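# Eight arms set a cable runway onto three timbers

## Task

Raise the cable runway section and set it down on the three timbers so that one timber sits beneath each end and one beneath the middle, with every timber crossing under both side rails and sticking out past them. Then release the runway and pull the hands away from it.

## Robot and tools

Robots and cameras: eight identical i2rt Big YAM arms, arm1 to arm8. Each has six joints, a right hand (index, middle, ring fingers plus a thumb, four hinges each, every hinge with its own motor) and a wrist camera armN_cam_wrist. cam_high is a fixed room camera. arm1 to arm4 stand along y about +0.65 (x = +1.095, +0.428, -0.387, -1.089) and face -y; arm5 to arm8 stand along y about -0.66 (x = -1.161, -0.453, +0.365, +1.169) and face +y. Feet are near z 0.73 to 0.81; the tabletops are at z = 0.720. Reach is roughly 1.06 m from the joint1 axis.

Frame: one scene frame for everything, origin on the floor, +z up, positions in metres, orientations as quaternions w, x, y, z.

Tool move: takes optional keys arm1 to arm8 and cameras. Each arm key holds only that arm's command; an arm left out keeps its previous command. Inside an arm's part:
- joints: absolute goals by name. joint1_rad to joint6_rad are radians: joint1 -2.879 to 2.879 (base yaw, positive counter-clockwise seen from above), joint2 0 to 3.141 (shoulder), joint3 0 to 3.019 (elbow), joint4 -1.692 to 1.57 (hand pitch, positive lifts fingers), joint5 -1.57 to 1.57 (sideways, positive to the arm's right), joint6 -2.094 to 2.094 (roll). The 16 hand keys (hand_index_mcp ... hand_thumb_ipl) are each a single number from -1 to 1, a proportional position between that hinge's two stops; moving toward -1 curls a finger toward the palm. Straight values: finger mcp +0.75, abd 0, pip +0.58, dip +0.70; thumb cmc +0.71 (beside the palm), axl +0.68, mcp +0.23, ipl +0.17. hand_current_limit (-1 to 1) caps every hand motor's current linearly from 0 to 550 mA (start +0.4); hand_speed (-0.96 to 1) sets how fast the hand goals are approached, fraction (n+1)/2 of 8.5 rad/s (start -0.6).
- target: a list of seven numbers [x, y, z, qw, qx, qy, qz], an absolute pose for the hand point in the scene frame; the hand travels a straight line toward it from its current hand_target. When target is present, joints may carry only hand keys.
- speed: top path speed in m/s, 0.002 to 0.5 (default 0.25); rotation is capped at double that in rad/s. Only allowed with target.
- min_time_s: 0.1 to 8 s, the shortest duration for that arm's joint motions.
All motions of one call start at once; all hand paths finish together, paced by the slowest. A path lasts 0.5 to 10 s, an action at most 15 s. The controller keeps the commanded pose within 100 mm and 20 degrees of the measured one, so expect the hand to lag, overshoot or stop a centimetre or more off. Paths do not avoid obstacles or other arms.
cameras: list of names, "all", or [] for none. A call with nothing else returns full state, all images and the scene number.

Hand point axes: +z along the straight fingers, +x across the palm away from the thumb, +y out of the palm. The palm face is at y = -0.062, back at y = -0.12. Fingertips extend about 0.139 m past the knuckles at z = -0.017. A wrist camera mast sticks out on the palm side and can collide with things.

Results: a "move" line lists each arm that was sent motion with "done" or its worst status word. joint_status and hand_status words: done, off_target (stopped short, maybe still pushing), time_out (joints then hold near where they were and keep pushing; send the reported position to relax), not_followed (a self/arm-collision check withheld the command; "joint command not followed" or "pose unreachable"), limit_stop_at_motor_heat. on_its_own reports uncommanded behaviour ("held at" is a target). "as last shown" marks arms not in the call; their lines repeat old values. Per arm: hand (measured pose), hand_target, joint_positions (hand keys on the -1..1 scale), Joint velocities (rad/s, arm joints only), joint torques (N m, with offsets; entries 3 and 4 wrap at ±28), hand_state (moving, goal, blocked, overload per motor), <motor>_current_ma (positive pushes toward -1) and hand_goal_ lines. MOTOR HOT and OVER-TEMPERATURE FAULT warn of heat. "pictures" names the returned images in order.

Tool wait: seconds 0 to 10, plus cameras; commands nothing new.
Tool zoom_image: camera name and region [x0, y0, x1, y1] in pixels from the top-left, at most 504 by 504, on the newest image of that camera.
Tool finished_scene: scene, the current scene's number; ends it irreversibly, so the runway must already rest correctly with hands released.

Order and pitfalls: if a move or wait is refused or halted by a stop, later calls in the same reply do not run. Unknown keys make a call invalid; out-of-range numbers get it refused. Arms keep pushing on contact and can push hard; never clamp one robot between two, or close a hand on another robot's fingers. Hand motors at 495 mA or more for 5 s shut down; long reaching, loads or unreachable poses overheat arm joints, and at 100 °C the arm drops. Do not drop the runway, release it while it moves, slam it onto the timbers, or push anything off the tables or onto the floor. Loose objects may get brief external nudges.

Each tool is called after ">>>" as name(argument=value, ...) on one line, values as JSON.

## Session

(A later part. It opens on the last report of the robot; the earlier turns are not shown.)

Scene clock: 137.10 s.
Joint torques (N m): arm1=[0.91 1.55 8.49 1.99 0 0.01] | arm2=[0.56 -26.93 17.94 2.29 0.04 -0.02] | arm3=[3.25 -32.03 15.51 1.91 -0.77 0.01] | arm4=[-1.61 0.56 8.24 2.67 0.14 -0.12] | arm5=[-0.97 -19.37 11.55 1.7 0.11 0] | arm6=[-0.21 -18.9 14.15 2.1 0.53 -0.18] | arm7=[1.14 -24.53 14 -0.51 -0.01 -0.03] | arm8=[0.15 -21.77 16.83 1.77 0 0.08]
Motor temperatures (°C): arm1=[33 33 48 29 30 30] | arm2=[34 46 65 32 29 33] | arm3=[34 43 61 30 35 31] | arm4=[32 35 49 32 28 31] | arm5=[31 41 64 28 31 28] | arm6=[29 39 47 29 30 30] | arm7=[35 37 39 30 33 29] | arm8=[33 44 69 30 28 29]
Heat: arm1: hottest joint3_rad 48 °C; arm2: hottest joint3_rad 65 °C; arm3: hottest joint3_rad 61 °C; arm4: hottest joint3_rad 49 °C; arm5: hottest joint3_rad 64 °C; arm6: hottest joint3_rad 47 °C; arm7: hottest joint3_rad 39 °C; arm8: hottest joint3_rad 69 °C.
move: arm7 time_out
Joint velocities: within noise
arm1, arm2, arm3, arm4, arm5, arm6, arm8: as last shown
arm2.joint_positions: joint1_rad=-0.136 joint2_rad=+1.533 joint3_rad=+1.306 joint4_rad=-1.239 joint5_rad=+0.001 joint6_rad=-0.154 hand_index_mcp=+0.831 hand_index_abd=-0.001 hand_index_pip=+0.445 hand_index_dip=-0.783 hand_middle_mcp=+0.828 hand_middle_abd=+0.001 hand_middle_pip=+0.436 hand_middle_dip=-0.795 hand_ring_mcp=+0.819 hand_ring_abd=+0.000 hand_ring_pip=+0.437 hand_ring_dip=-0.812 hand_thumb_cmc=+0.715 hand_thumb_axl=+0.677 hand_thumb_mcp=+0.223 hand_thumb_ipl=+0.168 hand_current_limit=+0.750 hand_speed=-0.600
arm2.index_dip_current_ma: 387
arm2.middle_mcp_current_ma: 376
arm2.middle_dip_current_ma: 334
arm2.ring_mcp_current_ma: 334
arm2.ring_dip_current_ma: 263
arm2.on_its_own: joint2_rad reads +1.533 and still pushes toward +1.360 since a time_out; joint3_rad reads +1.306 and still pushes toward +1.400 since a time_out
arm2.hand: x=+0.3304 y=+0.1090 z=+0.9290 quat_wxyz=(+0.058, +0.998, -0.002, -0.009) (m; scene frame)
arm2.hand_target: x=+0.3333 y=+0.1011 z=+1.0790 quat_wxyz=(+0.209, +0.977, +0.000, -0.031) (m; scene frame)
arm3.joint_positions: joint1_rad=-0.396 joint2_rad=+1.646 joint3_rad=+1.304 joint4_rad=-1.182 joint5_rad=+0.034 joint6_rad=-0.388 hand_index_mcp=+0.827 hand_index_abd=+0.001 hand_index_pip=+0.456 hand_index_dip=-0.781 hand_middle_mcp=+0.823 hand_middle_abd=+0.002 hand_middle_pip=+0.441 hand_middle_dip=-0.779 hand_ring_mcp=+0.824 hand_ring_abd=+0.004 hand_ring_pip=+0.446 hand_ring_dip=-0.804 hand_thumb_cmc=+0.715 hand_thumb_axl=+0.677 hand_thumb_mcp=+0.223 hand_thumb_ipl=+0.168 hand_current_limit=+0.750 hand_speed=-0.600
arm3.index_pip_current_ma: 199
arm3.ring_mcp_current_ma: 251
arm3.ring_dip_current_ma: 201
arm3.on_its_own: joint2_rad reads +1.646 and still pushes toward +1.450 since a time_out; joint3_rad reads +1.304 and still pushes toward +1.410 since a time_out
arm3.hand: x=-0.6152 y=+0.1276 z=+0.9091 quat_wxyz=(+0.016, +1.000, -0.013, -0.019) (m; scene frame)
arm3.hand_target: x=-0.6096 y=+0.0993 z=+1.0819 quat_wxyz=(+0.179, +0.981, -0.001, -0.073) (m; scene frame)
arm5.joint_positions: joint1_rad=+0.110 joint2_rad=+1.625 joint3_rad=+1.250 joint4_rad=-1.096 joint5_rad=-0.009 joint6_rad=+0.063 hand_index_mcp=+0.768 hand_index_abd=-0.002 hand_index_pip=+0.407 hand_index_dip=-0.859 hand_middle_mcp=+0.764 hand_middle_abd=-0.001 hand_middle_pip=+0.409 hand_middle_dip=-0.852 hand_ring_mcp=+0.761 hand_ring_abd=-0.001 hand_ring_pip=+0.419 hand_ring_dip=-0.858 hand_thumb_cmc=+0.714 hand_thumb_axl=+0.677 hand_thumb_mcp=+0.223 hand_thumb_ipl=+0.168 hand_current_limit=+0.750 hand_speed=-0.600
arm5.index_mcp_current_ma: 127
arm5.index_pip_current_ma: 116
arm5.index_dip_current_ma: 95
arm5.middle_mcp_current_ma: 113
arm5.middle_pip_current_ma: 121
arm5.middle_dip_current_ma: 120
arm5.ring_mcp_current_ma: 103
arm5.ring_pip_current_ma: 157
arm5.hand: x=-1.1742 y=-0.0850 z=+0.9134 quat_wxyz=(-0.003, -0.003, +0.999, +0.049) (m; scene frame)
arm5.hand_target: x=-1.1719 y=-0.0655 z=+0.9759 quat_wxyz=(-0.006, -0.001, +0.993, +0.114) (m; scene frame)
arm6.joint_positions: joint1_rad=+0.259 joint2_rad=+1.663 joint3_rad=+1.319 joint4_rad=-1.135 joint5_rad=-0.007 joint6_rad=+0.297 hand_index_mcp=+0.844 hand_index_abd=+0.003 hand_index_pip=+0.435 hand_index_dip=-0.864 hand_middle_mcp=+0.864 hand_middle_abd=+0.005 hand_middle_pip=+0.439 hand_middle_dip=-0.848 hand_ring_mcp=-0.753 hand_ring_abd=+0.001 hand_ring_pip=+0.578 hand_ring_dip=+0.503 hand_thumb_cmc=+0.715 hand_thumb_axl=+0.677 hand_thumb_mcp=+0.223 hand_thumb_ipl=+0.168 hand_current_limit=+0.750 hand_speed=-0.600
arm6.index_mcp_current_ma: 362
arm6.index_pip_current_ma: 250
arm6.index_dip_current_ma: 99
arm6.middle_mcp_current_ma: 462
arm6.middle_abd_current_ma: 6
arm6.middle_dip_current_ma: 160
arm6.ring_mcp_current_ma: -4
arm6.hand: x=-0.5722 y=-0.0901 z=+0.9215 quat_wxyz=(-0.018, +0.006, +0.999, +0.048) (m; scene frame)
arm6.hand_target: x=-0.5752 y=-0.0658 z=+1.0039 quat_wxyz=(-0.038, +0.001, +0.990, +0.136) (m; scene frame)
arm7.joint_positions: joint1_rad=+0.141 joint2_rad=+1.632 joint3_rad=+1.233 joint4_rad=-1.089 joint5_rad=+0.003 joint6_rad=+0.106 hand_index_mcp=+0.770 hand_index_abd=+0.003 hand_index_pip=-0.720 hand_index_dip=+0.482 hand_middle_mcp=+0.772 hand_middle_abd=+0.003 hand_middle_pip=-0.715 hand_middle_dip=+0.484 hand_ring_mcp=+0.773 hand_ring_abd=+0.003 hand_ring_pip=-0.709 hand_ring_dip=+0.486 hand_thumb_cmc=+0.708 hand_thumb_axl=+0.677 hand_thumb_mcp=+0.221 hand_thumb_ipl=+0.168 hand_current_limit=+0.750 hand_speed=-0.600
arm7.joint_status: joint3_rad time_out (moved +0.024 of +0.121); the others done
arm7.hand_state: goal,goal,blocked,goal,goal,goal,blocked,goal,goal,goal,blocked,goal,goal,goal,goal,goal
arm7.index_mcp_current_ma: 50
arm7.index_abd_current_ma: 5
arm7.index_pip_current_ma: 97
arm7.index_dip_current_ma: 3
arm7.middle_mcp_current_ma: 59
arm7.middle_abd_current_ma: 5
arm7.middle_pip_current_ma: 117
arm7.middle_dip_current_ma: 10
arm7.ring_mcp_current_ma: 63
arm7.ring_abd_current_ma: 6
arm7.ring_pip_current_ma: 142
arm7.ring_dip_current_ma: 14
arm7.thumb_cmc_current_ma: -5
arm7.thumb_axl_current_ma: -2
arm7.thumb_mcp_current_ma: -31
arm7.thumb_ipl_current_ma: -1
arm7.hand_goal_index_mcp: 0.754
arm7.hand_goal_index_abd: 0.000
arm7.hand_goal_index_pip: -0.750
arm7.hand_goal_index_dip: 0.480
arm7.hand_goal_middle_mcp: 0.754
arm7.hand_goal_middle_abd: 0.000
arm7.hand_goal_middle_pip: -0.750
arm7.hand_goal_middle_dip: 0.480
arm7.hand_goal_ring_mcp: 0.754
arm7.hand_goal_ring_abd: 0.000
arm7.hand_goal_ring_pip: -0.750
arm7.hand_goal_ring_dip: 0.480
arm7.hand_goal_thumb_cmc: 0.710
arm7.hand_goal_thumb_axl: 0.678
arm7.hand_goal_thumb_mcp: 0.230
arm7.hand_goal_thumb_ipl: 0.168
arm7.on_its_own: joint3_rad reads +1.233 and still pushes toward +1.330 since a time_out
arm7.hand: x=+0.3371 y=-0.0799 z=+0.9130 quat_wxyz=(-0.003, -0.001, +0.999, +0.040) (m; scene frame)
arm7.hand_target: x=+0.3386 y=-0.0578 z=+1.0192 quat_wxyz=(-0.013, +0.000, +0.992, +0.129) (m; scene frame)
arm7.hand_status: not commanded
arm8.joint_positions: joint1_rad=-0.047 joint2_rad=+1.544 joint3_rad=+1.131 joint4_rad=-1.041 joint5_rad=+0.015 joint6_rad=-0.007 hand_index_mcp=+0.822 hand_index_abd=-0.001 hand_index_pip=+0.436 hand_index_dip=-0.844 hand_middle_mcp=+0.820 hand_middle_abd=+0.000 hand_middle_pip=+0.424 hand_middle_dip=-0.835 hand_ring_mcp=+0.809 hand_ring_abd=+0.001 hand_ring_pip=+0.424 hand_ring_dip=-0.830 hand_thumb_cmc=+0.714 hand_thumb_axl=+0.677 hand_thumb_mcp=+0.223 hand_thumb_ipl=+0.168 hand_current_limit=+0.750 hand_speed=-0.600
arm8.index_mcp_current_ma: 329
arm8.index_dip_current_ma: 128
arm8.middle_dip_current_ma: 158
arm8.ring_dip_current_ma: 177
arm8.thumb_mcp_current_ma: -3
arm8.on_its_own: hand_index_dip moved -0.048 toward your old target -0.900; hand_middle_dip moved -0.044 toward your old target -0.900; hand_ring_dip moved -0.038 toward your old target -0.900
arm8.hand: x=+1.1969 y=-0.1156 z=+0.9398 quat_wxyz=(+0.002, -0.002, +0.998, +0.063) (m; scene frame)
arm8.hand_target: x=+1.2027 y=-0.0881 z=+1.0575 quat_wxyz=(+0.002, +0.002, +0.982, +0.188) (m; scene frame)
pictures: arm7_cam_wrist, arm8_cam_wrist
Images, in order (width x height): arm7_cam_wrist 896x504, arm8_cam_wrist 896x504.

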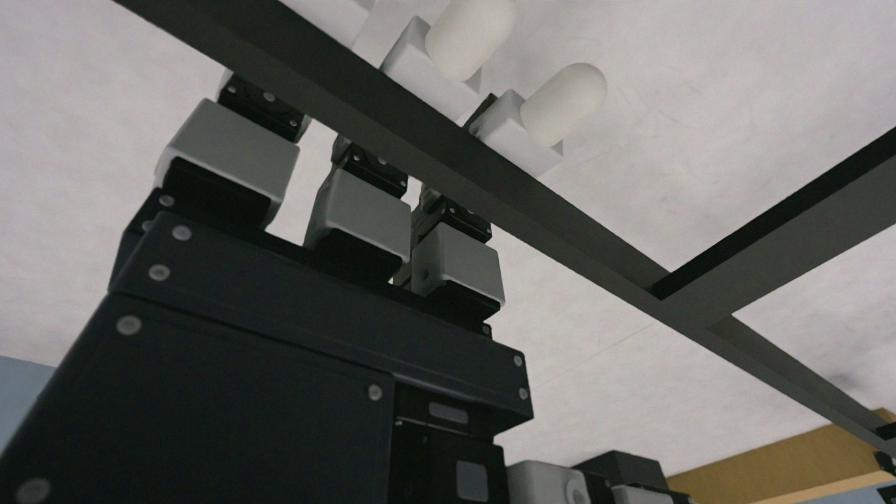

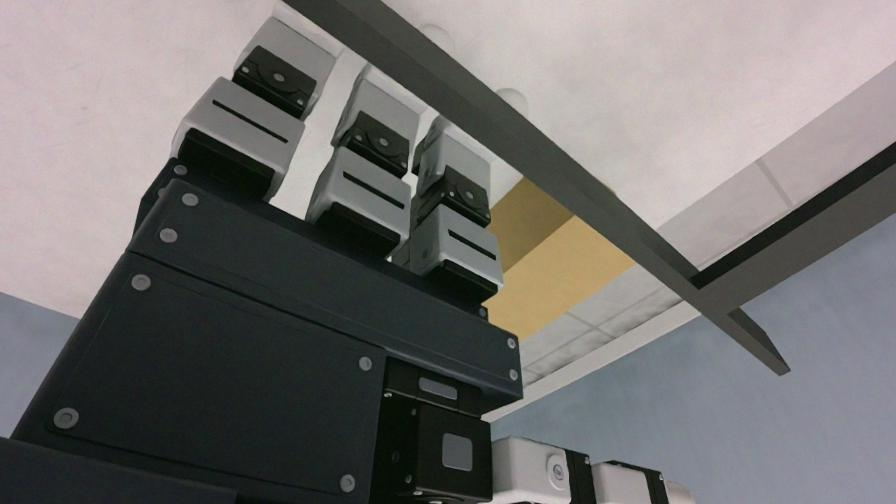

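>>> move(arm5={"joints":{"joint2_rad":1.62},"min_time_s":2}, arm8={"joints":{"joint2_rad":1.49},"min_time_s":2})

>>> move(arm5={"joints":{"joint2_rad":1.68},"min_time_s":2}, arm8={"joints":{"joint2_rad":1.57},"min_time_s":2}, cameras=["arm5_cam_wrist","arm8_cam_wrist","cam_high"])

Scene clock: 140.03 s.
Joint torques (N m): arm1=[1.38 1.73 8.46 2.1 0 0.03] | arm2=[0.21 -27.46 18.04 2.37 0.04 0.02] | arm3=[3.25 -31.85 15.51 1.92 -0.77 0.02] | arm4=[-1.67 0.62 8.24 2.67 0.14 -0.12] | arm5=[0.03 -14.27 10.97 1.51 0.16 -0.03] | arm6=[-0.15 -18.84 14.12 2.13 0.53 -0.18] | arm7=[1.14 -24.53 14 -0.53 -0.01 -0.03] | arm8=[0.62 -17.2 16.79 1.89 -0.05 0.09]
Motor temperatures (°C): arm1=[33 33 48 29 30 30] | arm2=[34 46 64 32 29 33] | arm3=[34 43 60 30 35 31] | arm4=[32 35 49 32 28 31] | arm5=[31 41 65 28 31 28] | arm6=[29 39 47 29 30 30] | arm7=[35 38 39 30 33 29] | arm8=[33 44 70 30 28 29]
Heat: arm1: hottest joint3_rad 48 °C; arm2: hottest joint3_rad 64 °C; arm3: hottest joint3_rad 60 °C; arm4: hottest joint3_rad 49 °C; arm5: hottest joint3_rad 65 °C; arm6: hottest joint3_rad 47 °C; arm7: hottest joint3_rad 39 °C; arm8: hottest joint3_rad 70 °C.
move: arm5 done; arm8 done
Joint velocities: within noise
arm1, arm2, arm3, arm4, arm6, arm7: as last shown
arm2.joint_positions: joint1_rad=-0.136 joint2_rad=+1.533 joint3_rad=+1.306 joint4_rad=-1.239 joint5_rad=+0.001 joint6_rad=-0.154 hand_index_mcp=+0.831 hand_index_abd=-0.001 hand_index_pip=+0.445 hand_index_dip=-0.783 hand_middle_mcp=+0.827 hand_middle_abd=+0.001 hand_middle_pip=+0.436 hand_middle_dip=-0.795 hand_ring_mcp=+0.818 hand_ring_abd=+0.000 hand_ring_pip=+0.437 hand_ring_dip=-0.812 hand_thumb_cmc=+0.715 hand_thumb_axl=+0.677 hand_thumb_mcp=+0.223 hand_thumb_ipl=+0.168 hand_current_limit=+0.750 hand_speed=-0.600
arm2.middle_mcp_current_ma: 372
arm2.ring_mcp_current_ma: 331
arm2.on_its_own: joint2_rad reads +1.533 and still pushes toward +1.360 since a time_out; joint3_rad reads +1.306 and still pushes toward +1.400 since a time_out
arm2.hand_target: x=+0.3332 y=+0.1011 z=+1.0790 quat_wxyz=(+0.209, +0.977, +0.000, -0.031) (m; scene frame)
arm3.joint_positions: joint1_rad=-0.396 joint2_rad=+1.646 joint3_rad=+1.304 joint4_rad=-1.182 joint5_rad=+0.033 joint6_rad=-0.388 hand_index_mcp=+0.827 hand_index_abd=+0.001 hand_index_pip=+0.456 hand_index_dip=-0.781 hand_middle_mcp=+0.823 hand_middle_abd=+0.002 hand_middle_pip=+0.441 hand_middle_dip=-0.779 hand_ring_mcp=+0.824 hand_ring_abd=+0.004 hand_ring_pip=+0.446 hand_ring_dip=-0.804 hand_thumb_cmc=+0.715 hand_thumb_axl=+0.677 hand_thumb_mcp=+0.223 hand_thumb_ipl=+0.168 hand_current_limit=+0.750 hand_speed=-0.600
arm3.ring_dip_current_ma: 200
arm3.on_its_own: joint2_rad reads +1.646 and still pushes toward +1.450 since a time_out; joint3_rad reads +1.304 and still pushes toward +1.410 since a time_out
arm3.hand: x=-0.6151 y=+0.1276 z=+0.9091 quat_wxyz=(+0.016, +1.000, -0.013, -0.019) (m; scene frame)
arm5.joint_positions: joint1_rad=+0.110 joint2_rad=+1.630 joint3_rad=+1.250 joint4_rad=-1.096 joint5_rad=-0.009 joint6_rad=+0.063 hand_index_mcp=+0.760 hand_index_abd=-0.002 hand_index_pip=+0.395 hand_index_dip=-0.874 hand_middle_mcp=+0.756 hand_middle_abd=-0.001 hand_middle_pip=+0.397 hand_middle_dip=-0.866 hand_ring_mcp=+0.755 hand_ring_abd=-0.001 hand_ring_pip=+0.402 hand_ring_dip=-0.869 hand_thumb_cmc=+0.714 hand_thumb_axl=+0.677 hand_thumb_mcp=+0.223 hand_thumb_ipl=+0.168 hand_current_limit=+0.750 hand_speed=-0.600
arm5.joint_status: all done
arm5.hand_state: blocked,goal,blocked,blocked,blocked,goal,blocked,blocked,blocked,goal,blocked,blocked,goal,goal,goal,goal
arm5.index_mcp_current_ma: 99
arm5.index_abd_current_ma: -2
arm5.index_pip_current_ma: 78
arm5.index_dip_current_ma: 53
arm5.middle_mcp_current_ma: 86
arm5.middle_abd_current_ma: -1
arm5.middle_pip_current_ma: 82
arm5.middle_dip_current_ma: 74
arm5.ring_mcp_current_ma: 82
arm5.ring_abd_current_ma: 0
arm5.ring_pip_current_ma: 100
arm5.ring_dip_current_ma: 65
arm5.thumb_cmc_current_ma: 0
arm5.thumb_axl_current_ma: 0
arm5.thumb_mcp_current_ma: -3
arm5.thumb_ipl_current_ma: 0
arm5.hand_goal_index_mcp: 0.720
arm5.hand_goal_index_abd: 0.000
arm5.hand_goal_index_pip: 0.360
arm5.hand_goal_index_dip: -0.900
arm5.hand_goal_middle_mcp: 0.720
arm5.hand_goal_middle_abd: 0.000
arm5.hand_goal_middle_pip: 0.360
arm5.hand_goal_middle_dip: -0.900
arm5.hand_goal_ring_mcp: 0.720
arm5.hand_goal_ring_abd: 0.000
arm5.hand_goal_ring_pip: 0.360
arm5.hand_goal_ring_dip: -0.900
arm5.hand_goal_thumb_cmc: 0.714
arm5.hand_goal_thumb_axl: 0.678
arm5.hand_goal_thumb_mcp: 0.226
arm5.hand_goal_thumb_ipl: 0.168
arm5.hand: x=-1.1741 y=-0.0851 z=+0.9104 quat_wxyz=(-0.002, -0.003, +0.999, +0.046) (m; scene frame)
arm5.hand_target: x=-1.1717 y=-0.0631 z=+0.9416 quat_wxyz=(-0.005, -0.001, +0.996, +0.084) (m; scene frame)
arm5.hand_status: not commanded
arm6.joint_positions: joint1_rad=+0.259 joint2_rad=+1.663 joint3_rad=+1.319 joint4_rad=-1.135 joint5_rad=-0.007 joint6_rad=+0.297 hand_index_mcp=+0.844 hand_index_abd=+0.003 hand_index_pip=+0.435 hand_index_dip=-0.864 hand_middle_mcp=+0.864 hand_middle_abd=+0.005 hand_middle_pip=+0.439 hand_middle_dip=-0.848 hand_ring_mcp=-0.750 hand_ring_abd=+0.001 hand_ring_pip=+0.578 hand_ring_dip=+0.503 hand_thumb_cmc=+0.715 hand_thumb_axl=+0.677 hand_thumb_mcp=+0.223 hand_thumb_ipl=+0.168 hand_current_limit=+0.750 hand_speed=-0.600
arm6.middle_mcp_current_ma: 463
arm6.ring_mcp_current_ma: 0
arm7.joint_positions: joint1_rad=+0.141 joint2_rad=+1.632 joint3_rad=+1.233 joint4_rad=-1.089 joint5_rad=+0.003 joint6_rad=+0.106 hand_index_mcp=+0.773 hand_index_abd=+0.003 hand_index_pip=-0.713 hand_index_dip=+0.483 hand_middle_mcp=+0.775 hand_middle_abd=+0.003 hand_middle_pip=-0.709 hand_middle_dip=+0.486 hand_ring_mcp=+0.776 hand_ring_abd=+0.003 hand_ring_pip=-0.703 hand_ring_dip=+0.487 hand_thumb_cmc=+0.708 hand_thumb_axl=+0.677 hand_thumb_mcp=+0.221 hand_thumb_ipl=+0.168 hand_current_limit=+0.750 hand_speed=-0.600
arm7.hand_state: goal,goal,blocked,goal,blocked,goal,blocked,goal,blocked,goal,blocked,goal,goal,goal,goal,goal
arm7.index_mcp_current_ma: 61
arm7.index_pip_current_ma: 124
arm7.index_dip_current_ma: 6
arm7.middle_mcp_current_ma: 70
arm7.middle_pip_current_ma: 142
arm7.middle_dip_current_ma: 14
arm7.ring_mcp_current_ma: 72
arm7.ring_pip_current_ma: 165
arm7.ring_dip_current_ma: 18
arm7.on_its_own: joint3_rad reads +1.233 and still pushes toward +1.330 since a time_out
arm8.joint_positions: joint1_rad=-0.047 joint2_rad=+1.550 joint3_rad=+1.131 joint4_rad=-1.041 joint5_rad=+0.015 joint6_rad=-0.007 hand_index_mcp=+0.821 hand_index_abd=-0.001 hand_index_pip=+0.436 hand_index_dip=-0.858 hand_middle_mcp=+0.820 hand_middle_abd=+0.000 hand_middle_pip=+0.424 hand_middle_dip=-0.850 hand_ring_mcp=+0.809 hand_ring_abd=+0.001 hand_ring_pip=+0.424 hand_ring_dip=-0.844 hand_thumb_cmc=+0.714 hand_thumb_axl=+0.677 hand_thumb_mcp=+0.223 hand_thumb_ipl=+0.168 hand_current_limit=+0.750 hand_speed=-0.600
arm8.joint_status: all done
arm8.hand_state: blocked,goal,blocked,blocked,blocked,goal,blocked,blocked,blocked,goal,blocked,blocked,goal,goal,goal,goal
arm8.index_mcp_current_ma: 323
arm8.index_abd_current_ma: 0
arm8.index_pip_current_ma: 197
arm8.index_dip_current_ma: 84
arm8.middle_mcp_current_ma: 317
arm8.middle_abd_current_ma: 0
arm8.middle_pip_current_ma: 154
arm8.middle_dip_current_ma: 110
arm8.ring_mcp_current_ma: 272
arm8.ring_abd_current_ma: 0
arm8.ring_pip_current_ma: 155
arm8.ring_dip_current_ma: 128
arm8.thumb_cmc_current_ma: 0
arm8.thumb_axl_current_ma: 0
arm8.thumb_mcp_current_ma: -3
arm8.thumb_ipl_current_ma: 0
arm8.hand_goal_index_mcp: 0.720
arm8.hand_goal_index_abd: 0.000
arm8.hand_goal_index_pip: 0.360
arm8.hand_goal_index_dip: -0.900
arm8.hand_goal_middle_mcp: 0.720
arm8.hand_goal_middle_abd: 0.000
arm8.hand_goal_middle_pip: 0.360
arm8.hand_goal_middle_dip: -0.900
arm8.hand_goal_ring_mcp: 0.720
arm8.hand_goal_ring_abd: 0.000
arm8.hand_goal_ring_pip: 0.360
arm8.hand_goal_ring_dip: -0.900
arm8.hand_goal_thumb_cmc: 0.714
arm8.hand_goal_thumb_axl: 0.678
arm8.hand_goal_thumb_mcp: 0.226
arm8.hand_goal_thumb_ipl: 0.168
arm8.hand: x=+1.1968 y=-0.1156 z=+0.9366 quat_wxyz=(+0.002, -0.002, +0.998, +0.060) (m; scene frame)
arm8.hand_target: x=+1.2022 y=-0.0807 z=+1.0134 quat_wxyz=(+0.002, +0.002, +0.989, +0.149) (m; scene frame)
arm8.hand_status: not commanded
pictures: none

Scene clock: 142.33 s.
Joint torques (N m): arm1=[0.73 1.49 8.44 2.06 0 0.01] | arm2=[-0.21 -26.64 18.1 2.19 -0.01 0.01] | arm3=[3.08 -32.03 15.51 1.83 -0.69 0.02] | arm4=[-1.67 0.62 8.24 2.66 0.14 -0.12] | arm5=[-0.32 -11.52 10.82 1.36 0.1 -0.06] | arm6=[-0.03 -19.96 14.31 2.04 0.53 -0.17] | arm7=[1.14 -25.64 13.89 -0.57 0 -0.04] | arm8=[-0.26 -13.92 16.31 1.88 -0.11 0.05]
Motor temperatures (°C): arm1=[33 33 48 29 30 30] | arm2=[34 46 64 32 29 33] | arm3=[34 43 60 30 35 31] | arm4=[32 35 49 32 28 31] | arm5=[31 40 65 28 31 28] | arm6=[29 39 47 29 30 30] | arm7=[35 38 40 30 33 29] | arm8=[33 44 70 30 28 29]
Heat: arm1: hottest joint3_rad 48 °C; arm2: hottest joint3_rad 64 °C; arm3: hottest joint3_rad 60 °C; arm4: hottest joint3_rad 49 °C; arm5: hottest joint3_rad 65 °C; arm6: hottest joint3_rad 47 °C; arm7: hottest joint3_rad 40 °C; arm8: hottest joint3_rad 70 °C.
move: arm5 done; arm8 done
Joint velocities: within noise
arm1.joint_positions: joint1_rad=-0.165 joint2_rad=+0.526 joint3_rad=+1.342 joint4_rad=-1.298 joint5_rad=-0.031 joint6_rad=+1.119 hand_index_mcp=+0.754 hand_index_abd=+0.001 hand_index_pip=+0.577 hand_index_dip=+0.696 hand_middle_mcp=+0.755 hand_middle_abd=+0.001 hand_middle_pip=+0.577 hand_middle_dip=+0.696 hand_ring_mcp=+0.754 hand_ring_abd=+0.001 hand_ring_pip=+0.577 hand_ring_dip=+0.696 hand_thumb_cmc=+0.714 hand_thumb_axl=+0.677 hand_thumb_mcp=+0.226 hand_thumb_ipl=+0.168 hand_current_limit=+0.400 hand_speed=-0.600
arm1.joint_status: not commanded
arm1.hand_state: goal,goal,goal,goal,goal,goal,goal,goal,goal,goal,goal,goal,goal,goal,goal,goal
arm1.index_mcp_current_ma: 1
arm1.index_abd_current_ma: 1
arm1.index_pip_current_ma: 1
arm1.index_dip_current_ma: 0
arm1.middle_mcp_current_ma: 1
arm1.middle_abd_current_ma: 1
arm1.middle_pip_current_ma: 1
arm1.middle_dip_current_ma: 0
arm1.ring_mcp_current_ma: 1
arm1.ring_abd_current_ma: 1
arm1.ring_pip_current_ma: 1
arm1.ring_dip_current_ma: 0
arm1.thumb_cmc_current_ma: 1
arm1.thumb_axl_current_ma: -1
arm1.thumb_mcp_current_ma: 0
arm1.thumb_ipl_current_ma: -1
arm1.hand_goal_index_mcp: 0.754
arm1.hand_goal_index_abd: 0.000
arm1.hand_goal_index_pip: 0.576
arm1.hand_goal_index_dip: 0.696
arm1.hand_goal_middle_mcp: 0.754
arm1.hand_goal_middle_abd: 0.000
arm1.hand_goal_middle_pip: 0.576
arm1.hand_goal_middle_dip: 0.696
arm1.hand_goal_ring_mcp: 0.754
arm1.hand_goal_ring_abd: 0.000
arm1.hand_goal_ring_pip: 0.576
arm1.hand_goal_ring_dip: 0.696
arm1.hand_goal_thumb_cmc: 0.714
arm1.hand_goal_thumb_axl: 0.678
arm1.hand_goal_thumb_mcp: 0.226
arm1.hand_goal_thumb_ipl: 0.168
arm1.hand: x=+0.9834 y=+0.4414 z=+1.3654 quat_wxyz=(+0.449, +0.697, -0.497, +0.256) (m; scene frame)
arm1.hand_target: x=+0.9839 y=+0.4449 z=+1.3754 quat_wxyz=(+0.458, +0.692, -0.493, +0.261) (m; scene frame)
arm1.hand_status: not commanded
arm2, arm3, arm6, arm7: as last shown
arm2.joint_positions: joint1_rad=-0.134 joint2_rad=+1.533 joint3_rad=+1.306 joint4_rad=-1.234 joint5_rad=+0.001 joint6_rad=-0.154 hand_index_mcp=+0.831 hand_index_abd=-0.001 hand_index_pip=+0.445 hand_index_dip=-0.783 hand_middle_mcp=+0.824 hand_middle_abd=+0.001 hand_middle_pip=+0.436 hand_middle_dip=-0.795 hand_ring_mcp=+0.815 hand_ring_abd=+0.000 hand_ring_pip=+0.437 hand_ring_dip=-0.812 hand_thumb_cmc=+0.715 hand_thumb_axl=+0.677 hand_thumb_mcp=+0.223 hand_thumb_ipl=+0.168 hand_current_limit=+0.750 hand_speed=-0.600
arm2.middle_mcp_current_ma: 359
arm2.ring_mcp_current_ma: 313
arm2.on_its_own: joint2_rad reads +1.533 and still pushes toward +1.360 since a time_out; joint3_rad reads +1.306 and still pushes toward +1.400 since a time_out
arm2.hand: x=+0.3313 y=+0.1077 z=+0.9295 quat_wxyz=(+0.061, +0.998, -0.001, -0.010) (m; scene frame)
arm2.hand_target: x=+0.3332 y=+0.1011 z=+1.0790 quat_wxyz=(+0.209, +0.978, +0.000, -0.031) (m; scene frame)
arm3.joint_positions: joint1_rad=-0.394 joint2_rad=+1.646 joint3_rad=+1.304 joint4_rad=-1.178 joint5_rad=+0.031 joint6_rad=-0.388 hand_index_mcp=+0.827 hand_index_abd=+0.001 hand_index_pip=+0.456 hand_index_dip=-0.781 hand_middle_mcp=+0.822 hand_middle_abd=+0.002 hand_middle_pip=+0.441 hand_middle_dip=-0.779 hand_ring_mcp=+0.822 hand_ring_abd=+0.004 hand_ring_pip=+0.446 hand_ring_dip=-0.804 hand_thumb_cmc=+0.715 hand_thumb_axl=+0.677 hand_thumb_mcp=+0.223 hand_thumb_ipl=+0.168 hand_current_limit=+0.750 hand_speed=-0.600
arm3.middle_mcp_current_ma: 244
arm3.ring_mcp_current_ma: 241
arm3.ring_dip_current_ma: 199
arm3.on_its_own: joint2_rad reads +1.646 and still pushes toward +1.450 since a time_out; joint3_rad reads +1.304 and still pushes toward +1.410 since a time_out
arm3.hand: x=-0.6143 y=+0.1264 z=+0.9095 quat_wxyz=(+0.018, +1.000, -0.012, -0.018) (m; scene frame)
arm4.joint_positions: joint1_rad=+0.112 joint2_rad=+0.646 joint3_rad=+1.345 joint4_rad=-1.195 joint5_rad=+0.079 joint6_rad=+1.070 hand_index_mcp=+0.755 hand_index_abd=+0.000 hand_index_pip=+0.577 hand_index_dip=+0.696 hand_middle_mcp=+0.755 hand_middle_abd=+0.000 hand_middle_pip=+0.577 hand_middle_dip=+0.696 hand_ring_mcp=+0.755 hand_ring_abd=+0.000 hand_ring_pip=+0.577 hand_ring_dip=+0.696 hand_thumb_cmc=+0.715 hand_thumb_axl=+0.677 hand_thumb_mcp=+0.226 hand_thumb_ipl=+0.168 hand_current_limit=+0.400 hand_speed=-0.600
arm4.joint_status: not commanded
arm4.hand_state: goal,goal,goal,goal,goal,goal,goal,goal,goal,goal,goal,goal,goal,goal,goal,goal
arm4.index_mcp_current_ma: 1
arm4.index_abd_current_ma: 0
arm4.index_pip_current_ma: 0
arm4.index_dip_current_ma: 0
arm4.middle_mcp_current_ma: 0
arm4.middle_abd_current_ma: 0
arm4.middle_pip_current_ma: 0
arm4.middle_dip_current_ma: 0
arm4.ring_mcp_current_ma: 0
arm4.ring_abd_current_ma: 0
arm4.ring_pip_current_ma: 0
arm4.ring_dip_current_ma: 0
arm4.thumb_cmc_current_ma: 0
arm4.thumb_axl_current_ma: 0
arm4.thumb_mcp_current_ma: 0
arm4.thumb_ipl_current_ma: 0
arm4.hand_goal_index_mcp: 0.754
arm4.hand_goal_index_abd: 0.000
arm4.hand_goal_index_pip: 0.576
arm4.hand_goal_index_dip: 0.696
arm4.hand_goal_middle_mcp: 0.754
arm4.hand_goal_middle_abd: 0.000
arm4.hand_goal_middle_pip: 0.576
arm4.hand_goal_middle_dip: 0.696
arm4.hand_goal_ring_mcp: 0.754
arm4.hand_goal_ring_abd: 0.000
arm4.hand_goal_ring_pip: 0.576
arm4.hand_goal_ring_dip: 0.696
arm4.hand_goal_thumb_cmc: 0.714
arm4.hand_goal_thumb_axl: 0.678
arm4.hand_goal_thumb_mcp: 0.226
arm4.hand_goal_thumb_ipl: 0.168
arm4.hand: x=-1.1415 y=+0.3599 z=+1.2931 quat_wxyz=(+0.442, +0.760, -0.398, +0.261) (m; scene frame)
arm4.hand_target: x=-1.1417 y=+0.3625 z=+1.3034 quat_wxyz=(+0.450, +0.755, -0.396, +0.267) (m; scene frame)
arm4.hand_status: not commanded
arm5.joint_positions: joint1_rad=+0.110 joint2_rad=+1.659 joint3_rad=+1.250 joint4_rad=-1.096 joint5_rad=-0.009 joint6_rad=+0.063 hand_index_mcp=+0.728 hand_index_abd=-0.002 hand_index_pip=+0.367 hand_index_dip=-0.896 hand_middle_mcp=+0.729 hand_middle_abd=-0.001 hand_middle_pip=+0.367 hand_middle_dip=-0.896 hand_ring_mcp=+0.730 hand_ring_abd=-0.001 hand_ring_pip=+0.369 hand_ring_dip=-0.896 hand_thumb_cmc=+0.714 hand_thumb_axl=+0.677 hand_thumb_mcp=+0.223 hand_thumb_ipl=+0.168 hand_current_limit=+0.750 hand_speed=-0.600
arm5.joint_status: all done
arm5.hand_state: goal,goal,goal,goal,goal,goal,goal,goal,goal,goal,goal,goal,goal,goal,goal,goal
arm5.index_mcp_current_ma: 11
arm5.index_abd_current_ma: -2
arm5.index_pip_current_ma: 8
arm5.index_dip_current_ma: 4
arm5.middle_mcp_current_ma: 14
arm5.middle_abd_current_ma: -1
arm5.middle_pip_current_ma: 9
arm5.middle_dip_current_ma: 4
arm5.ring_mcp_current_ma: 15
arm5.ring_abd_current_ma: 0
arm5.ring_pip_current_ma: 13
arm5.ring_dip_current_ma: 4
arm5.thumb_cmc_current_ma: 0
arm5.thumb_axl_current_ma: 0
arm5.thumb_mcp_current_ma: -3
arm5.thumb_ipl_current_ma: 0
arm5.hand_goal_index_mcp: 0.720
arm5.hand_goal_index_abd: 0.000
arm5.hand_goal_index_pip: 0.360
arm5.hand_goal_index_dip: -0.900
arm5.hand_goal_middle_mcp: 0.720
arm5.hand_goal_middle_abd: 0.000
arm5.hand_goal_middle_pip: 0.360
arm5.hand_goal_middle_dip: -0.900
arm5.hand_goal_ring_mcp: 0.720
arm5.hand_goal_ring_abd: 0.000
arm5.hand_goal_ring_pip: 0.360
arm5.hand_goal_ring_dip: -0.900
arm5.hand_goal_thumb_cmc: 0.714
arm5.hand_goal_thumb_axl: 0.678
arm5.hand_goal_thumb_mcp: 0.226
arm5.hand_goal_thumb_ipl: 0.168
arm5.on_its_own: hand_index_mcp moved -0.032 to your old target +0.720; hand_index_pip moved -0.029 to your old target +0.360; hand_index_dip moved -0.022 to your old target -0.900; hand_middle_mcp moved -0.026 to your old target +0.720; hand_middle_pip moved -0.029 to your old target +0.360; hand_middle_dip moved -0.030 to your old target -0.900; hand_ring_mcp moved -0.025 to your old target +0.720; hand_ring_pip moved -0.033 to your old target +0.360; hand_ring_dip moved -0.027 to your old target -0.900
arm5.hand: x=-1.1739 y=-0.0854 z=+0.8945 quat_wxyz=(-0.001, -0.003, +0.999, +0.032) (m; scene frame)
arm5.hand_target: x=-1.1714 y=-0.0627 z=+0.9072 quat_wxyz=(-0.003, +0.000, +0.999, +0.054) (m; scene frame)
arm5.hand_status: not commanded
arm6.joint_positions: joint1_rad=+0.258 joint2_rad=+1.675 joint3_rad=+1.316 joint4_rad=-1.135 joint5_rad=-0.007 joint6_rad=+0.297 hand_index_mcp=+0.844 hand_index_abd=+0.003 hand_index_pip=+0.435 hand_index_dip=-0.855 hand_middle_mcp=+0.864 hand_middle_abd=+0.005 hand_middle_pip=+0.439 hand_middle_dip=-0.840 hand_ring_mcp=-0.746 hand_ring_abd=+0.001 hand_ring_pip=+0.578 hand_ring_dip=+0.503 hand_thumb_cmc=+0.715 hand_thumb_axl=+0.677 hand_thumb_mcp=+0.223 hand_thumb_ipl=+0.168 hand_current_limit=+0.750 hand_speed=-0.600
arm6.index_dip_current_ma: 134
arm6.middle_dip_current_ma: 190
arm6.ring_mcp_current_ma: 6
arm6.hand: x=-0.5717 y=-0.0911 z=+0.9133 quat_wxyz=(-0.016, +0.006, +0.999, +0.041) (m; scene frame)
arm6.hand_target: x=-0.5751 y=-0.0658 z=+1.0039 quat_wxyz=(-0.038, +0.001, +0.990, +0.136) (m; scene frame)
arm7.joint_positions: joint1_rad=+0.141 joint2_rad=+1.644 joint3_rad=+1.233 joint4_rad=-1.089 joint5_rad=+0.003 joint6_rad=+0.106 hand_index_mcp=+0.786 hand_index_abd=+0.003 hand_index_pip=-0.692 hand_index_dip=+0.486 hand_middle_mcp=+0.789 hand_middle_abd=+0.003 hand_middle_pip=-0.690 hand_middle_dip=+0.490 hand_ring_mcp=+0.788 hand_ring_abd=+0.003 hand_ring_pip=-0.686 hand_ring_dip=+0.491 hand_thumb_cmc=+0.708 hand_thumb_axl=+0.677 hand_thumb_mcp=+0.221 hand_thumb_ipl=+0.168 hand_current_limit=+0.750 hand_speed=-0.600
arm7.hand_state: blocked,goal,blocked,goal,blocked,goal,blocked,goal,blocked,goal,blocked,goal,goal,goal,goal,goal
arm7.index_mcp_current_ma: 115
arm7.index_pip_current_ma: 210
arm7.index_dip_current_ma: 15
arm7.middle_mcp_current_ma: 124
arm7.middle_pip_current_ma: 220
arm7.middle_dip_current_ma: 26
arm7.ring_mcp_current_ma: 123
arm7.ring_pip_current_ma: 238
arm7.ring_dip_current_ma: 29
arm7.on_its_own: joint3_rad reads +1.233 and still pushes toward +1.330 since a time_out
arm7.hand: x=+0.3372 y=-0.0801 z=+0.9068 quat_wxyz=(-0.002, -0.001, +0.999, +0.034) (m; scene frame)
arm7.hand_target: x=+0.3386 y=-0.0577 z=+1.0191 quat_wxyz=(-0.013, +0.000, +0.992, +0.128) (m; scene frame)
arm8.joint_positions: joint1_rad=-0.047 joint2_rad=+1.587 joint3_rad=+1.131 joint4_rad=-1.041 joint5_rad=+0.016 joint6_rad=-0.007 hand_index_mcp=+0.779 hand_index_abd=-0.001 hand_index_pip=+0.404 hand_index_dip=-0.887 hand_middle_mcp=+0.781 hand_middle_abd=+0.000 hand_middle_pip=+0.396 hand_middle_dip=-0.886 hand_ring_mcp=+0.781 hand_ring_abd=+0.001 hand_ring_pip=+0.393 hand_ring_dip=-0.889 hand_thumb_cmc=+0.714 hand_thumb_axl=+0.677 hand_thumb_mcp=+0.223 hand_thumb_ipl=+0.168 hand_current_limit=+0.750 hand_speed=-0.600
arm8.joint_status: all done
arm8.hand_state: blocked,goal,blocked,goal,blocked,goal,blocked,goal,blocked,goal,blocked,goal,goal,goal,goal,goal
arm8.index_mcp_current_ma: 149
arm8.index_abd_current_ma: 0
arm8.index_pip_current_ma: 90
arm8.index_dip_current_ma: 17
arm8.middle_mcp_current_ma: 158
arm8.middle_abd_current_ma: 0
arm8.middle_pip_current_ma: 67
arm8.middle_dip_current_ma: 17
arm8.ring_mcp_current_ma: 157
arm8.ring_abd_current_ma: 0
arm8.ring_pip_current_ma: 60
arm8.ring_dip_current_ma: 13
arm8.thumb_cmc_current_ma: 0
arm8.thumb_axl_current_ma: 0
arm8.thumb_mcp_current_ma: -3
arm8.thumb_ipl_current_ma: 0
arm8.hand_goal_index_mcp: 0.720
arm8.hand_goal_index_abd: 0.000
arm8.hand_goal_index_pip: 0.360
arm8.hand_goal_index_dip: -0.900
arm8.hand_goal_middle_mcp: 0.720
arm8.hand_goal_middle_abd: 0.000
arm8.hand_goal_middle_pip: 0.360
arm8.hand_goal_middle_dip: -0.900
arm8.hand_goal_ring_mcp: 0.720
arm8.hand_goal_ring_abd: 0.000
arm8.hand_goal_ring_pip: 0.360
arm8.hand_goal_ring_dip: -0.900
arm8.hand_goal_thumb_cmc: 0.714
arm8.hand_goal_thumb_axl: 0.678
arm8.hand_goal_thumb_mcp: 0.226
arm8.hand_goal_thumb_ipl: 0.168
arm8.on_its_own: hand_index_mcp moved -0.042 toward your old target +0.720; hand_index_pip moved -0.032 toward your old target +0.360; hand_index_dip moved -0.028 to your old target -0.900; hand_middle_mcp moved -0.038 toward your old target +0.720; hand_middle_pip moved -0.028 toward your old target +0.360; hand_middle_dip moved -0.036 to your old target -0.900; hand_ring_mcp moved -0.028 toward your old target +0.720; hand_ring_pip moved -0.031 toward your old target +0.360; hand_ring_dip moved -0.045 to your old target -0.900
arm8.hand: x=+1.1969 y=-0.1163 z=+0.9171 quat_wxyz=(+0.002, -0.002, +0.999, +0.041) (m; scene frame)
arm8.hand_target: x=+1.2017 y=-0.0769 z=+0.9685 quat_wxyz=(+0.002, +0.001, +0.994, +0.109) (m; scene frame)
arm8.hand_status: not commanded
pictures: arm5_cam_wrist, arm8_cam_wrist, cam_high
Images, in order (width x height): arm5_cam_wrist 896x504, arm8_cam_wrist 896x504, cam_high 896x504.

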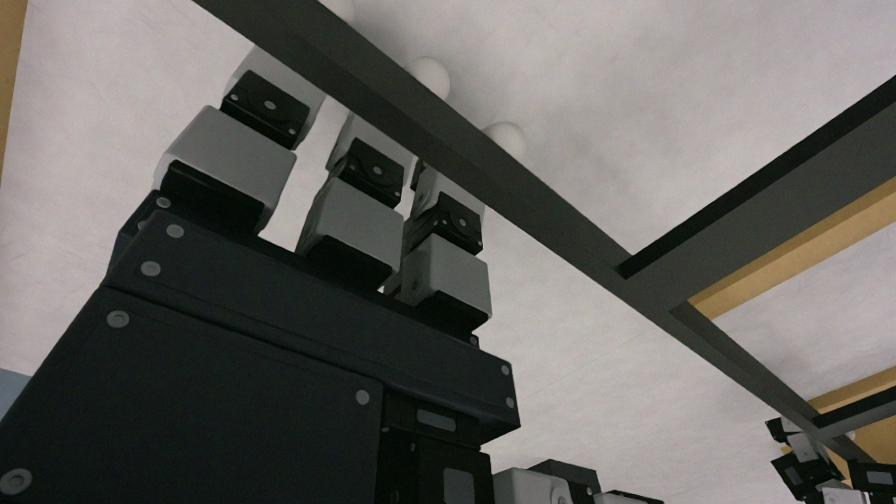

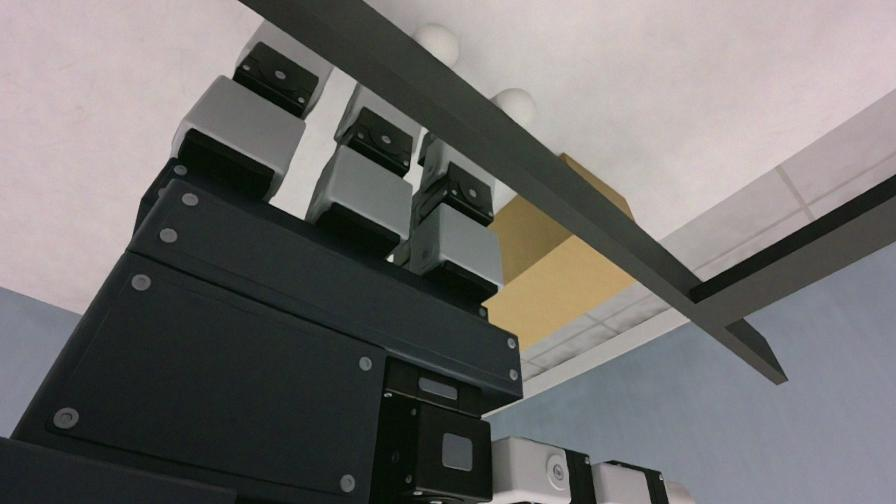

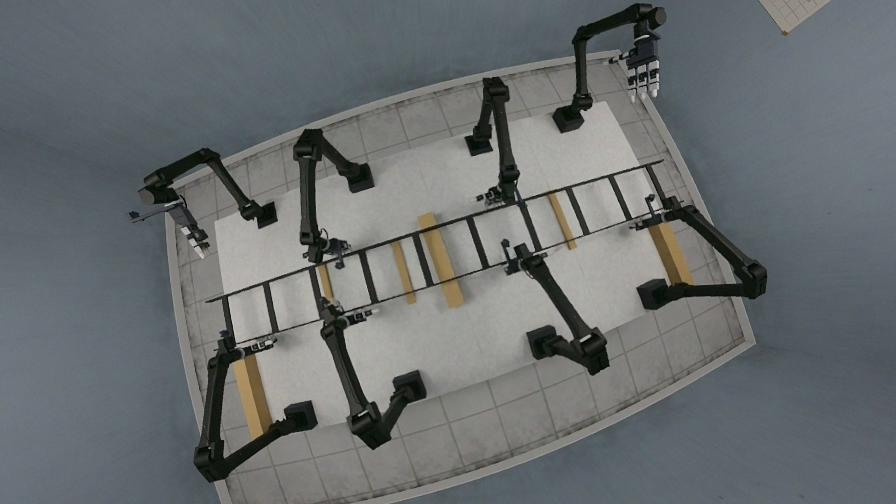

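>>> move(arm5={"joints":{"joint2_rad":1.72,"hand_index_mcp":0.8,"hand_index_pip":0.44,"hand_index_dip":-0.45,"hand_middle_mcp":0.8,"hand_middle_pip":0.44,"hand_middle_dip":-0.45,"hand_ring_mcp":0.8,"hand_ring_pip":0.44,"hand_ring_dip":-0.45},"min_time_s":1.5}, arm8={"joints":{"joint2_rad":1.65},"min_time_s":2}, cameras=["arm5_cam_wrist","arm8_cam_wrist"])

Scene clock: 145.27 s.
Joint torques (N m): arm1=[1.08 1.55 8.44 1.95 0.01 0.01] | arm2=[-0.73 -26.81 18.19 1.47 0.07 -0.03] | arm3=[2.84 -30.56 15.64 1.73 -0.66 0.03] | arm4=[-1.67 0.62 8.24 2.66 0.14 -0.12] | arm5=[-1.14 -11.05 10.85 1.16 0.11 -0.01] | arm6=[0.03 -20.48 14.45 2.03 0.64 -0.17] | arm7=[1.2 -27.93 13.79 -0.17 0.27 -0.03] | arm8=[0.97 -13.16 15.5 0.92 -0.04 0.03]
Motor temperatures (°C): arm1=[33 33 49 29 30 30] | arm2=[34 46 63 32 29 33] | arm3=[34 44 59 30 35 31] | arm4=[32 35 49 32 28 31] | arm5=[31 40 65 28 31 28] | arm6=[29 39 47 29 30 30] | arm7=[35 39 40 30 33 29] | arm8=[33 44 70 30 28 29]
Heat: arm1: hottest joint3_rad 49 °C; arm2: hottest joint3_rad 63 °C; arm3: hottest joint3_rad 59 °C; arm4: hottest joint3_rad 49 °C; arm5: hottest joint3_rad 65 °C; arm6: hottest joint3_rad 47 °C; arm7: hottest joint3_rad 40 °C; arm8: hottest joint3_rad 70 °C.
move: arm5 done; arm8 done
Joint velocities: within noise
arm1, arm2, arm3, arm4, arm6, arm7: as last shown
arm2.joint_positions: joint1_rad=-0.130 joint2_rad=+1.533 joint3_rad=+1.306 joint4_rad=-1.218 joint5_rad=+0.000 joint6_rad=-0.152 hand_index_mcp=+0.828 hand_index_abd=-0.001 hand_index_pip=+0.445 hand_index_dip=-0.787 hand_middle_mcp=+0.821 hand_middle_abd=+0.000 hand_middle_pip=+0.436 hand_middle_dip=-0.795 hand_ring_mcp=+0.809 hand_ring_abd=+0.000 hand_ring_pip=+0.437 hand_ring_dip=-0.807 hand_thumb_cmc=+0.715 hand_thumb_axl=+0.677 hand_thumb_mcp=+0.223 hand_thumb_ipl=+0.168 hand_current_limit=+0.750 hand_speed=-0.600
arm2.index_mcp_current_ma: 378
arm2.index_abd_current_ma: -1
arm2.index_dip_current_ma: 372
arm2.middle_mcp_current_ma: 343
arm2.ring_mcp_current_ma: 289
arm2.ring_dip_current_ma: 285
arm2.on_its_own: joint2_rad reads +1.533 and still pushes toward +1.360 since a time_out; joint3_rad reads +1.306 and still pushes toward +1.400 since a time_out
arm2.hand: x=+0.3330 y=+0.1035 z=+0.9315 quat_wxyz=(+0.069, +0.998, +0.000, -0.010) (m; scene frame)
arm2.hand_target: x=+0.3333 y=+0.1011 z=+1.0790 quat_wxyz=(+0.209, +0.978, +0.000, -0.031) (m; scene frame)
arm3.joint_positions: joint1_rad=-0.391 joint2_rad=+1.629 joint3_rad=+1.304 joint4_rad=-1.175 joint5_rad=+0.030 joint6_rad=-0.388 hand_index_mcp=+0.827 hand_index_abd=-0.001 hand_index_pip=+0.456 hand_index_dip=-0.786 hand_middle_mcp=+0.821 hand_middle_abd=+0.002 hand_middle_pip=+0.441 hand_middle_dip=-0.781 hand_ring_mcp=+0.818 hand_ring_abd=+0.004 hand_ring_pip=+0.446 hand_ring_dip=-0.804 hand_thumb_cmc=+0.715 hand_thumb_axl=+0.677 hand_thumb_mcp=+0.223 hand_thumb_ipl=+0.168 hand_current_limit=+0.750 hand_speed=-0.600
arm3.index_dip_current_ma: 267
arm3.middle_mcp_current_ma: 240
arm3.middle_dip_current_ma: 287
arm3.ring_mcp_current_ma: 228
arm3.on_its_own: joint2_rad reads +1.629 and still pushes toward +1.450 since a time_out; joint3_rad reads +1.304 and still pushes toward +1.410 since a time_out
arm3.hand: x=-0.6128 y=+0.1250 z=+0.9194 quat_wxyz=(+0.028, +0.999, -0.011, -0.022) (m; scene frame)
arm3.hand_target: x=-0.6096 y=+0.0994 z=+1.0819 quat_wxyz=(+0.179, +0.981, -0.002, -0.073) (m; scene frame)
arm5.joint_positions: joint1_rad=+0.110 joint2_rad=+1.695 joint3_rad=+1.250 joint4_rad=-1.089 joint5_rad=-0.009 joint6_rad=+0.063 hand_index_mcp=+0.797 hand_index_abd=-0.002 hand_index_pip=+0.438 hand_index_dip=-0.453 hand_middle_mcp=+0.797 hand_middle_abd=-0.001 hand_middle_pip=+0.438 hand_middle_dip=-0.452 hand_ring_mcp=+0.797 hand_ring_abd=-0.001 hand_ring_pip=+0.438 hand_ring_dip=-0.452 hand_thumb_cmc=+0.714 hand_thumb_axl=+0.677 hand_thumb_mcp=+0.223 hand_thumb_ipl=+0.168 hand_current_limit=+0.750 hand_speed=-0.600
arm5.joint_status: all done
arm5.hand_state: goal,goal,goal,goal,goal,goal,goal,goal,goal,goal,goal,goal,goal,goal,goal,goal
arm5.index_mcp_current_ma: -3
arm5.index_abd_current_ma: -2
arm5.index_pip_current_ma: -2
arm5.index_dip_current_ma: -2
arm5.middle_mcp_current_ma: -3
arm5.middle_abd_current_ma: -1
arm5.middle_pip_current_ma: -2
arm5.middle_dip_current_ma: -2
arm5.ring_mcp_current_ma: -3
arm5.ring_abd_current_ma: 0
arm5.ring_pip_current_ma: -2
arm5.ring_dip_current_ma: -2
arm5.thumb_cmc_current_ma: 0
arm5.thumb_axl_current_ma: 0
arm5.thumb_mcp_current_ma: -3
arm5.thumb_ipl_current_ma: 0
arm5.hand_goal_index_mcp: 0.800
arm5.hand_goal_index_abd: 0.000
arm5.hand_goal_index_pip: 0.440
arm5.hand_goal_index_dip: -0.450
arm5.hand_goal_middle_mcp: 0.800
arm5.hand_goal_middle_abd: 0.000
arm5.hand_goal_middle_pip: 0.440
arm5.hand_goal_middle_dip: -0.450
arm5.hand_goal_ring_mcp: 0.800
arm5.hand_goal_ring_abd: 0.000
arm5.hand_goal_ring_pip: 0.440
arm5.hand_goal_ring_dip: -0.450
arm5.hand_goal_thumb_cmc: 0.714
arm5.hand_goal_thumb_axl: 0.678
arm5.hand_goal_thumb_mcp: 0.226
arm5.hand_goal_thumb_ipl: 0.168
arm5.hand: x=-1.1737 y=-0.0851 z=+0.8755 quat_wxyz=(+0.000, -0.003, +1.000, +0.017) (m; scene frame)
arm5.hand_target: x=-1.1711 y=-0.0636 z=+0.8842 quat_wxyz=(-0.001, +0.000, +0.999, +0.034) (m; scene frame)
arm5.hand_status: not commanded
arm6.joint_positions: joint1_rad=+0.258 joint2_rad=+1.683 joint3_rad=+1.313 joint4_rad=-1.135 joint5_rad=-0.010 joint6_rad=+0.297 hand_index_mcp=+0.844 hand_index_abd=+0.003 hand_index_pip=+0.436 hand_index_dip=-0.852 hand_middle_mcp=+0.864 hand_middle_abd=+0.005 hand_middle_pip=+0.439 hand_middle_dip=-0.840 hand_ring_mcp=-0.749 hand_ring_abd=+0.001 hand_ring_pip=+0.578 hand_ring_dip=+0.503 hand_thumb_cmc=+0.715 hand_thumb_axl=+0.677 hand_thumb_mcp=+0.223 hand_thumb_ipl=+0.168 hand_current_limit=+0.750 hand_speed=-0.600
arm6.index_pip_current_ma: 254
arm6.index_dip_current_ma: 143
arm6.middle_dip_current_ma: 192
arm6.ring_mcp_current_ma: 1
arm6.hand: x=-0.5717 y=-0.0922 z=+0.9079 quat_wxyz=(-0.016, +0.006, +0.999, +0.036) (m; scene frame)
arm6.hand_target: x=-0.5753 y=-0.0658 z=+1.0039 quat_wxyz=(-0.038, +0.001, +0.990, +0.136) (m; scene frame)
arm7.joint_positions: joint1_rad=+0.141 joint2_rad=+1.667 joint3_rad=+1.233 joint4_rad=-1.099 joint5_rad=-0.004 joint6_rad=+0.105 hand_index_mcp=+0.798 hand_index_abd=-0.001 hand_index_pip=-0.684 hand_index_dip=+0.484 hand_middle_mcp=+0.797 hand_middle_abd=+0.000 hand_middle_pip=-0.686 hand_middle_dip=+0.490 hand_ring_mcp=+0.794 hand_ring_abd=+0.000 hand_ring_pip=-0.684 hand_ring_dip=+0.491 hand_thumb_cmc=+0.708 hand_thumb_axl=+0.677 hand_thumb_mcp=+0.221 hand_thumb_ipl=+0.168 hand_current_limit=+0.750 hand_speed=-0.600
arm7.index_mcp_current_ma: 163
arm7.index_abd_current_ma: -1
arm7.index_pip_current_ma: 249
arm7.index_dip_current_ma: 9
arm7.middle_mcp_current_ma: 159
arm7.middle_abd_current_ma: 0
arm7.middle_pip_current_ma: 237
arm7.ring_mcp_current_ma: 148
arm7.ring_abd_current_ma: 0
arm7.ring_pip_current_ma: 247
arm7.on_its_own: joint2_rad reads +1.667 and still pushes toward +1.520 since a time_out; joint3_rad reads +1.233 and still pushes toward +1.330 since a time_out
arm7.hand: x=+0.3363 y=-0.0834 z=+0.8928 quat_wxyz=(-0.004, -0.001, +1.000, +0.017) (m; scene frame)
arm7.hand_target: x=+0.3385 y=-0.0577 z=+1.0191 quat_wxyz=(-0.013, +0.000, +0.992, +0.128) (m; scene frame)
arm8.joint_positions: joint1_rad=-0.048 joint2_rad=+1.635 joint3_rad=+1.139 joint4_rad=-1.022 joint5_rad=+0.016 joint6_rad=-0.005 hand_index_mcp=+0.739 hand_index_abd=-0.001 hand_index_pip=+0.368 hand_index_dip=-0.897 hand_middle_mcp=+0.724 hand_middle_abd=+0.000 hand_middle_pip=+0.364 hand_middle_dip=-0.896 hand_ring_mcp=+0.730 hand_ring_abd=+0.001 hand_ring_pip=+0.371 hand_ring_dip=-0.891 hand_thumb_cmc=+0.714 hand_thumb_axl=+0.677 hand_thumb_mcp=+0.223 hand_thumb_ipl=+0.168 hand_current_limit=+0.750 hand_speed=-0.600
arm8.joint_status: all done
arm8.hand_state: goal,goal,goal,goal,goal,goal,goal,goal,goal,goal,goal,goal,goal,goal,goal,goal
arm8.index_mcp_current_ma: 29
arm8.index_abd_current_ma: -1
arm8.index_pip_current_ma: 9
arm8.index_dip_current_ma: 2
arm8.middle_mcp_current_ma: 3
arm8.middle_abd_current_ma: 0
arm8.middle_pip_current_ma: 3
arm8.middle_dip_current_ma: 3
arm8.ring_mcp_current_ma: 12
arm8.ring_abd_current_ma: 0
arm8.ring_pip_current_ma: 13
arm8.ring_dip_current_ma: 9
arm8.thumb_cmc_current_ma: 0
arm8.thumb_axl_current_ma: 0
arm8.thumb_mcp_current_ma: -3
arm8.thumb_ipl_current_ma: 0
arm8.hand_goal_index_mcp: 0.720
arm8.hand_goal_index_abd: 0.000
arm8.hand_goal_index_pip: 0.360
arm8.hand_goal_index_dip: -0.900
arm8.hand_goal_middle_mcp: 0.720
arm8.hand_goal_middle_abd: 0.000
arm8.hand_goal_middle_pip: 0.360
arm8.hand_goal_middle_dip: -0.900
arm8.hand_goal_ring_mcp: 0.720
arm8.hand_goal_ring_abd: 0.000
arm8.hand_goal_ring_pip: 0.360
arm8.hand_goal_ring_dip: -0.900
arm8.hand_goal_thumb_cmc: 0.714
arm8.hand_goal_thumb_axl: 0.678
arm8.hand_goal_thumb_mcp: 0.226
arm8.hand_goal_thumb_ipl: 0.168
arm8.on_its_own: hand_index_mcp moved -0.040 to your old target +0.720; hand_index_pip moved -0.035 to your old target +0.360; hand_middle_mcp moved -0.057 to your old target +0.720; hand_middle_pip moved -0.031 to your old target +0.360; hand_ring_mcp moved -0.051 to your old target +0.720; hand_ring_pip moved -0.022 to your old target +0.360
arm8.hand: x=+1.1973 y=-0.1102 z=+0.8977 quat_wxyz=(+0.002, -0.001, +1.000, +0.031) (m; scene frame)
arm8.hand_target: x=+1.2011 y=-0.0767 z=+0.9237 quat_wxyz=(+0.001, +0.001, +0.998, +0.069) (m; scene frame)
arm8.hand_status: not commanded
pictures: arm5_cam_wrist, arm8_cam_wrist
Images, in order (width x height): arm5_cam_wrist 896x504, arm8_cam_wrist 896x504.

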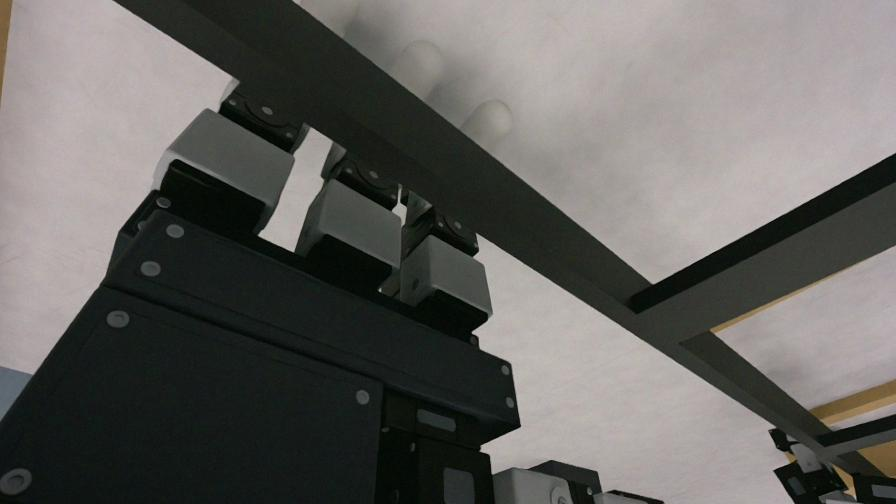

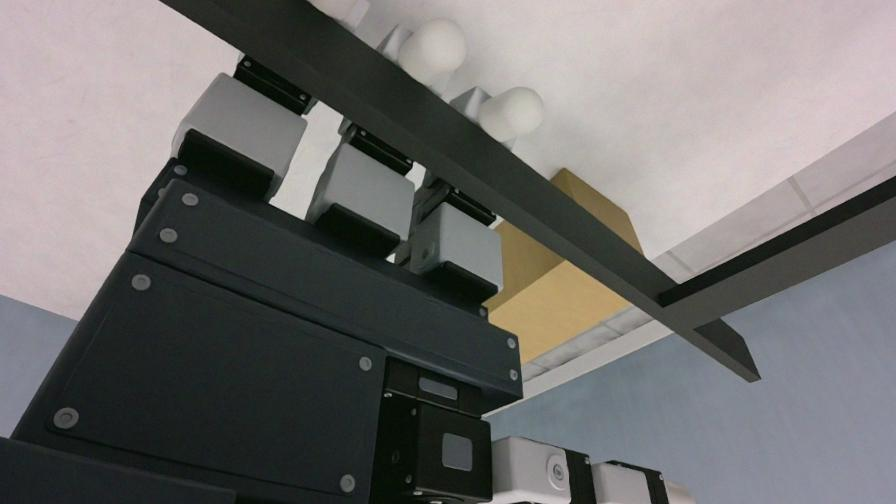

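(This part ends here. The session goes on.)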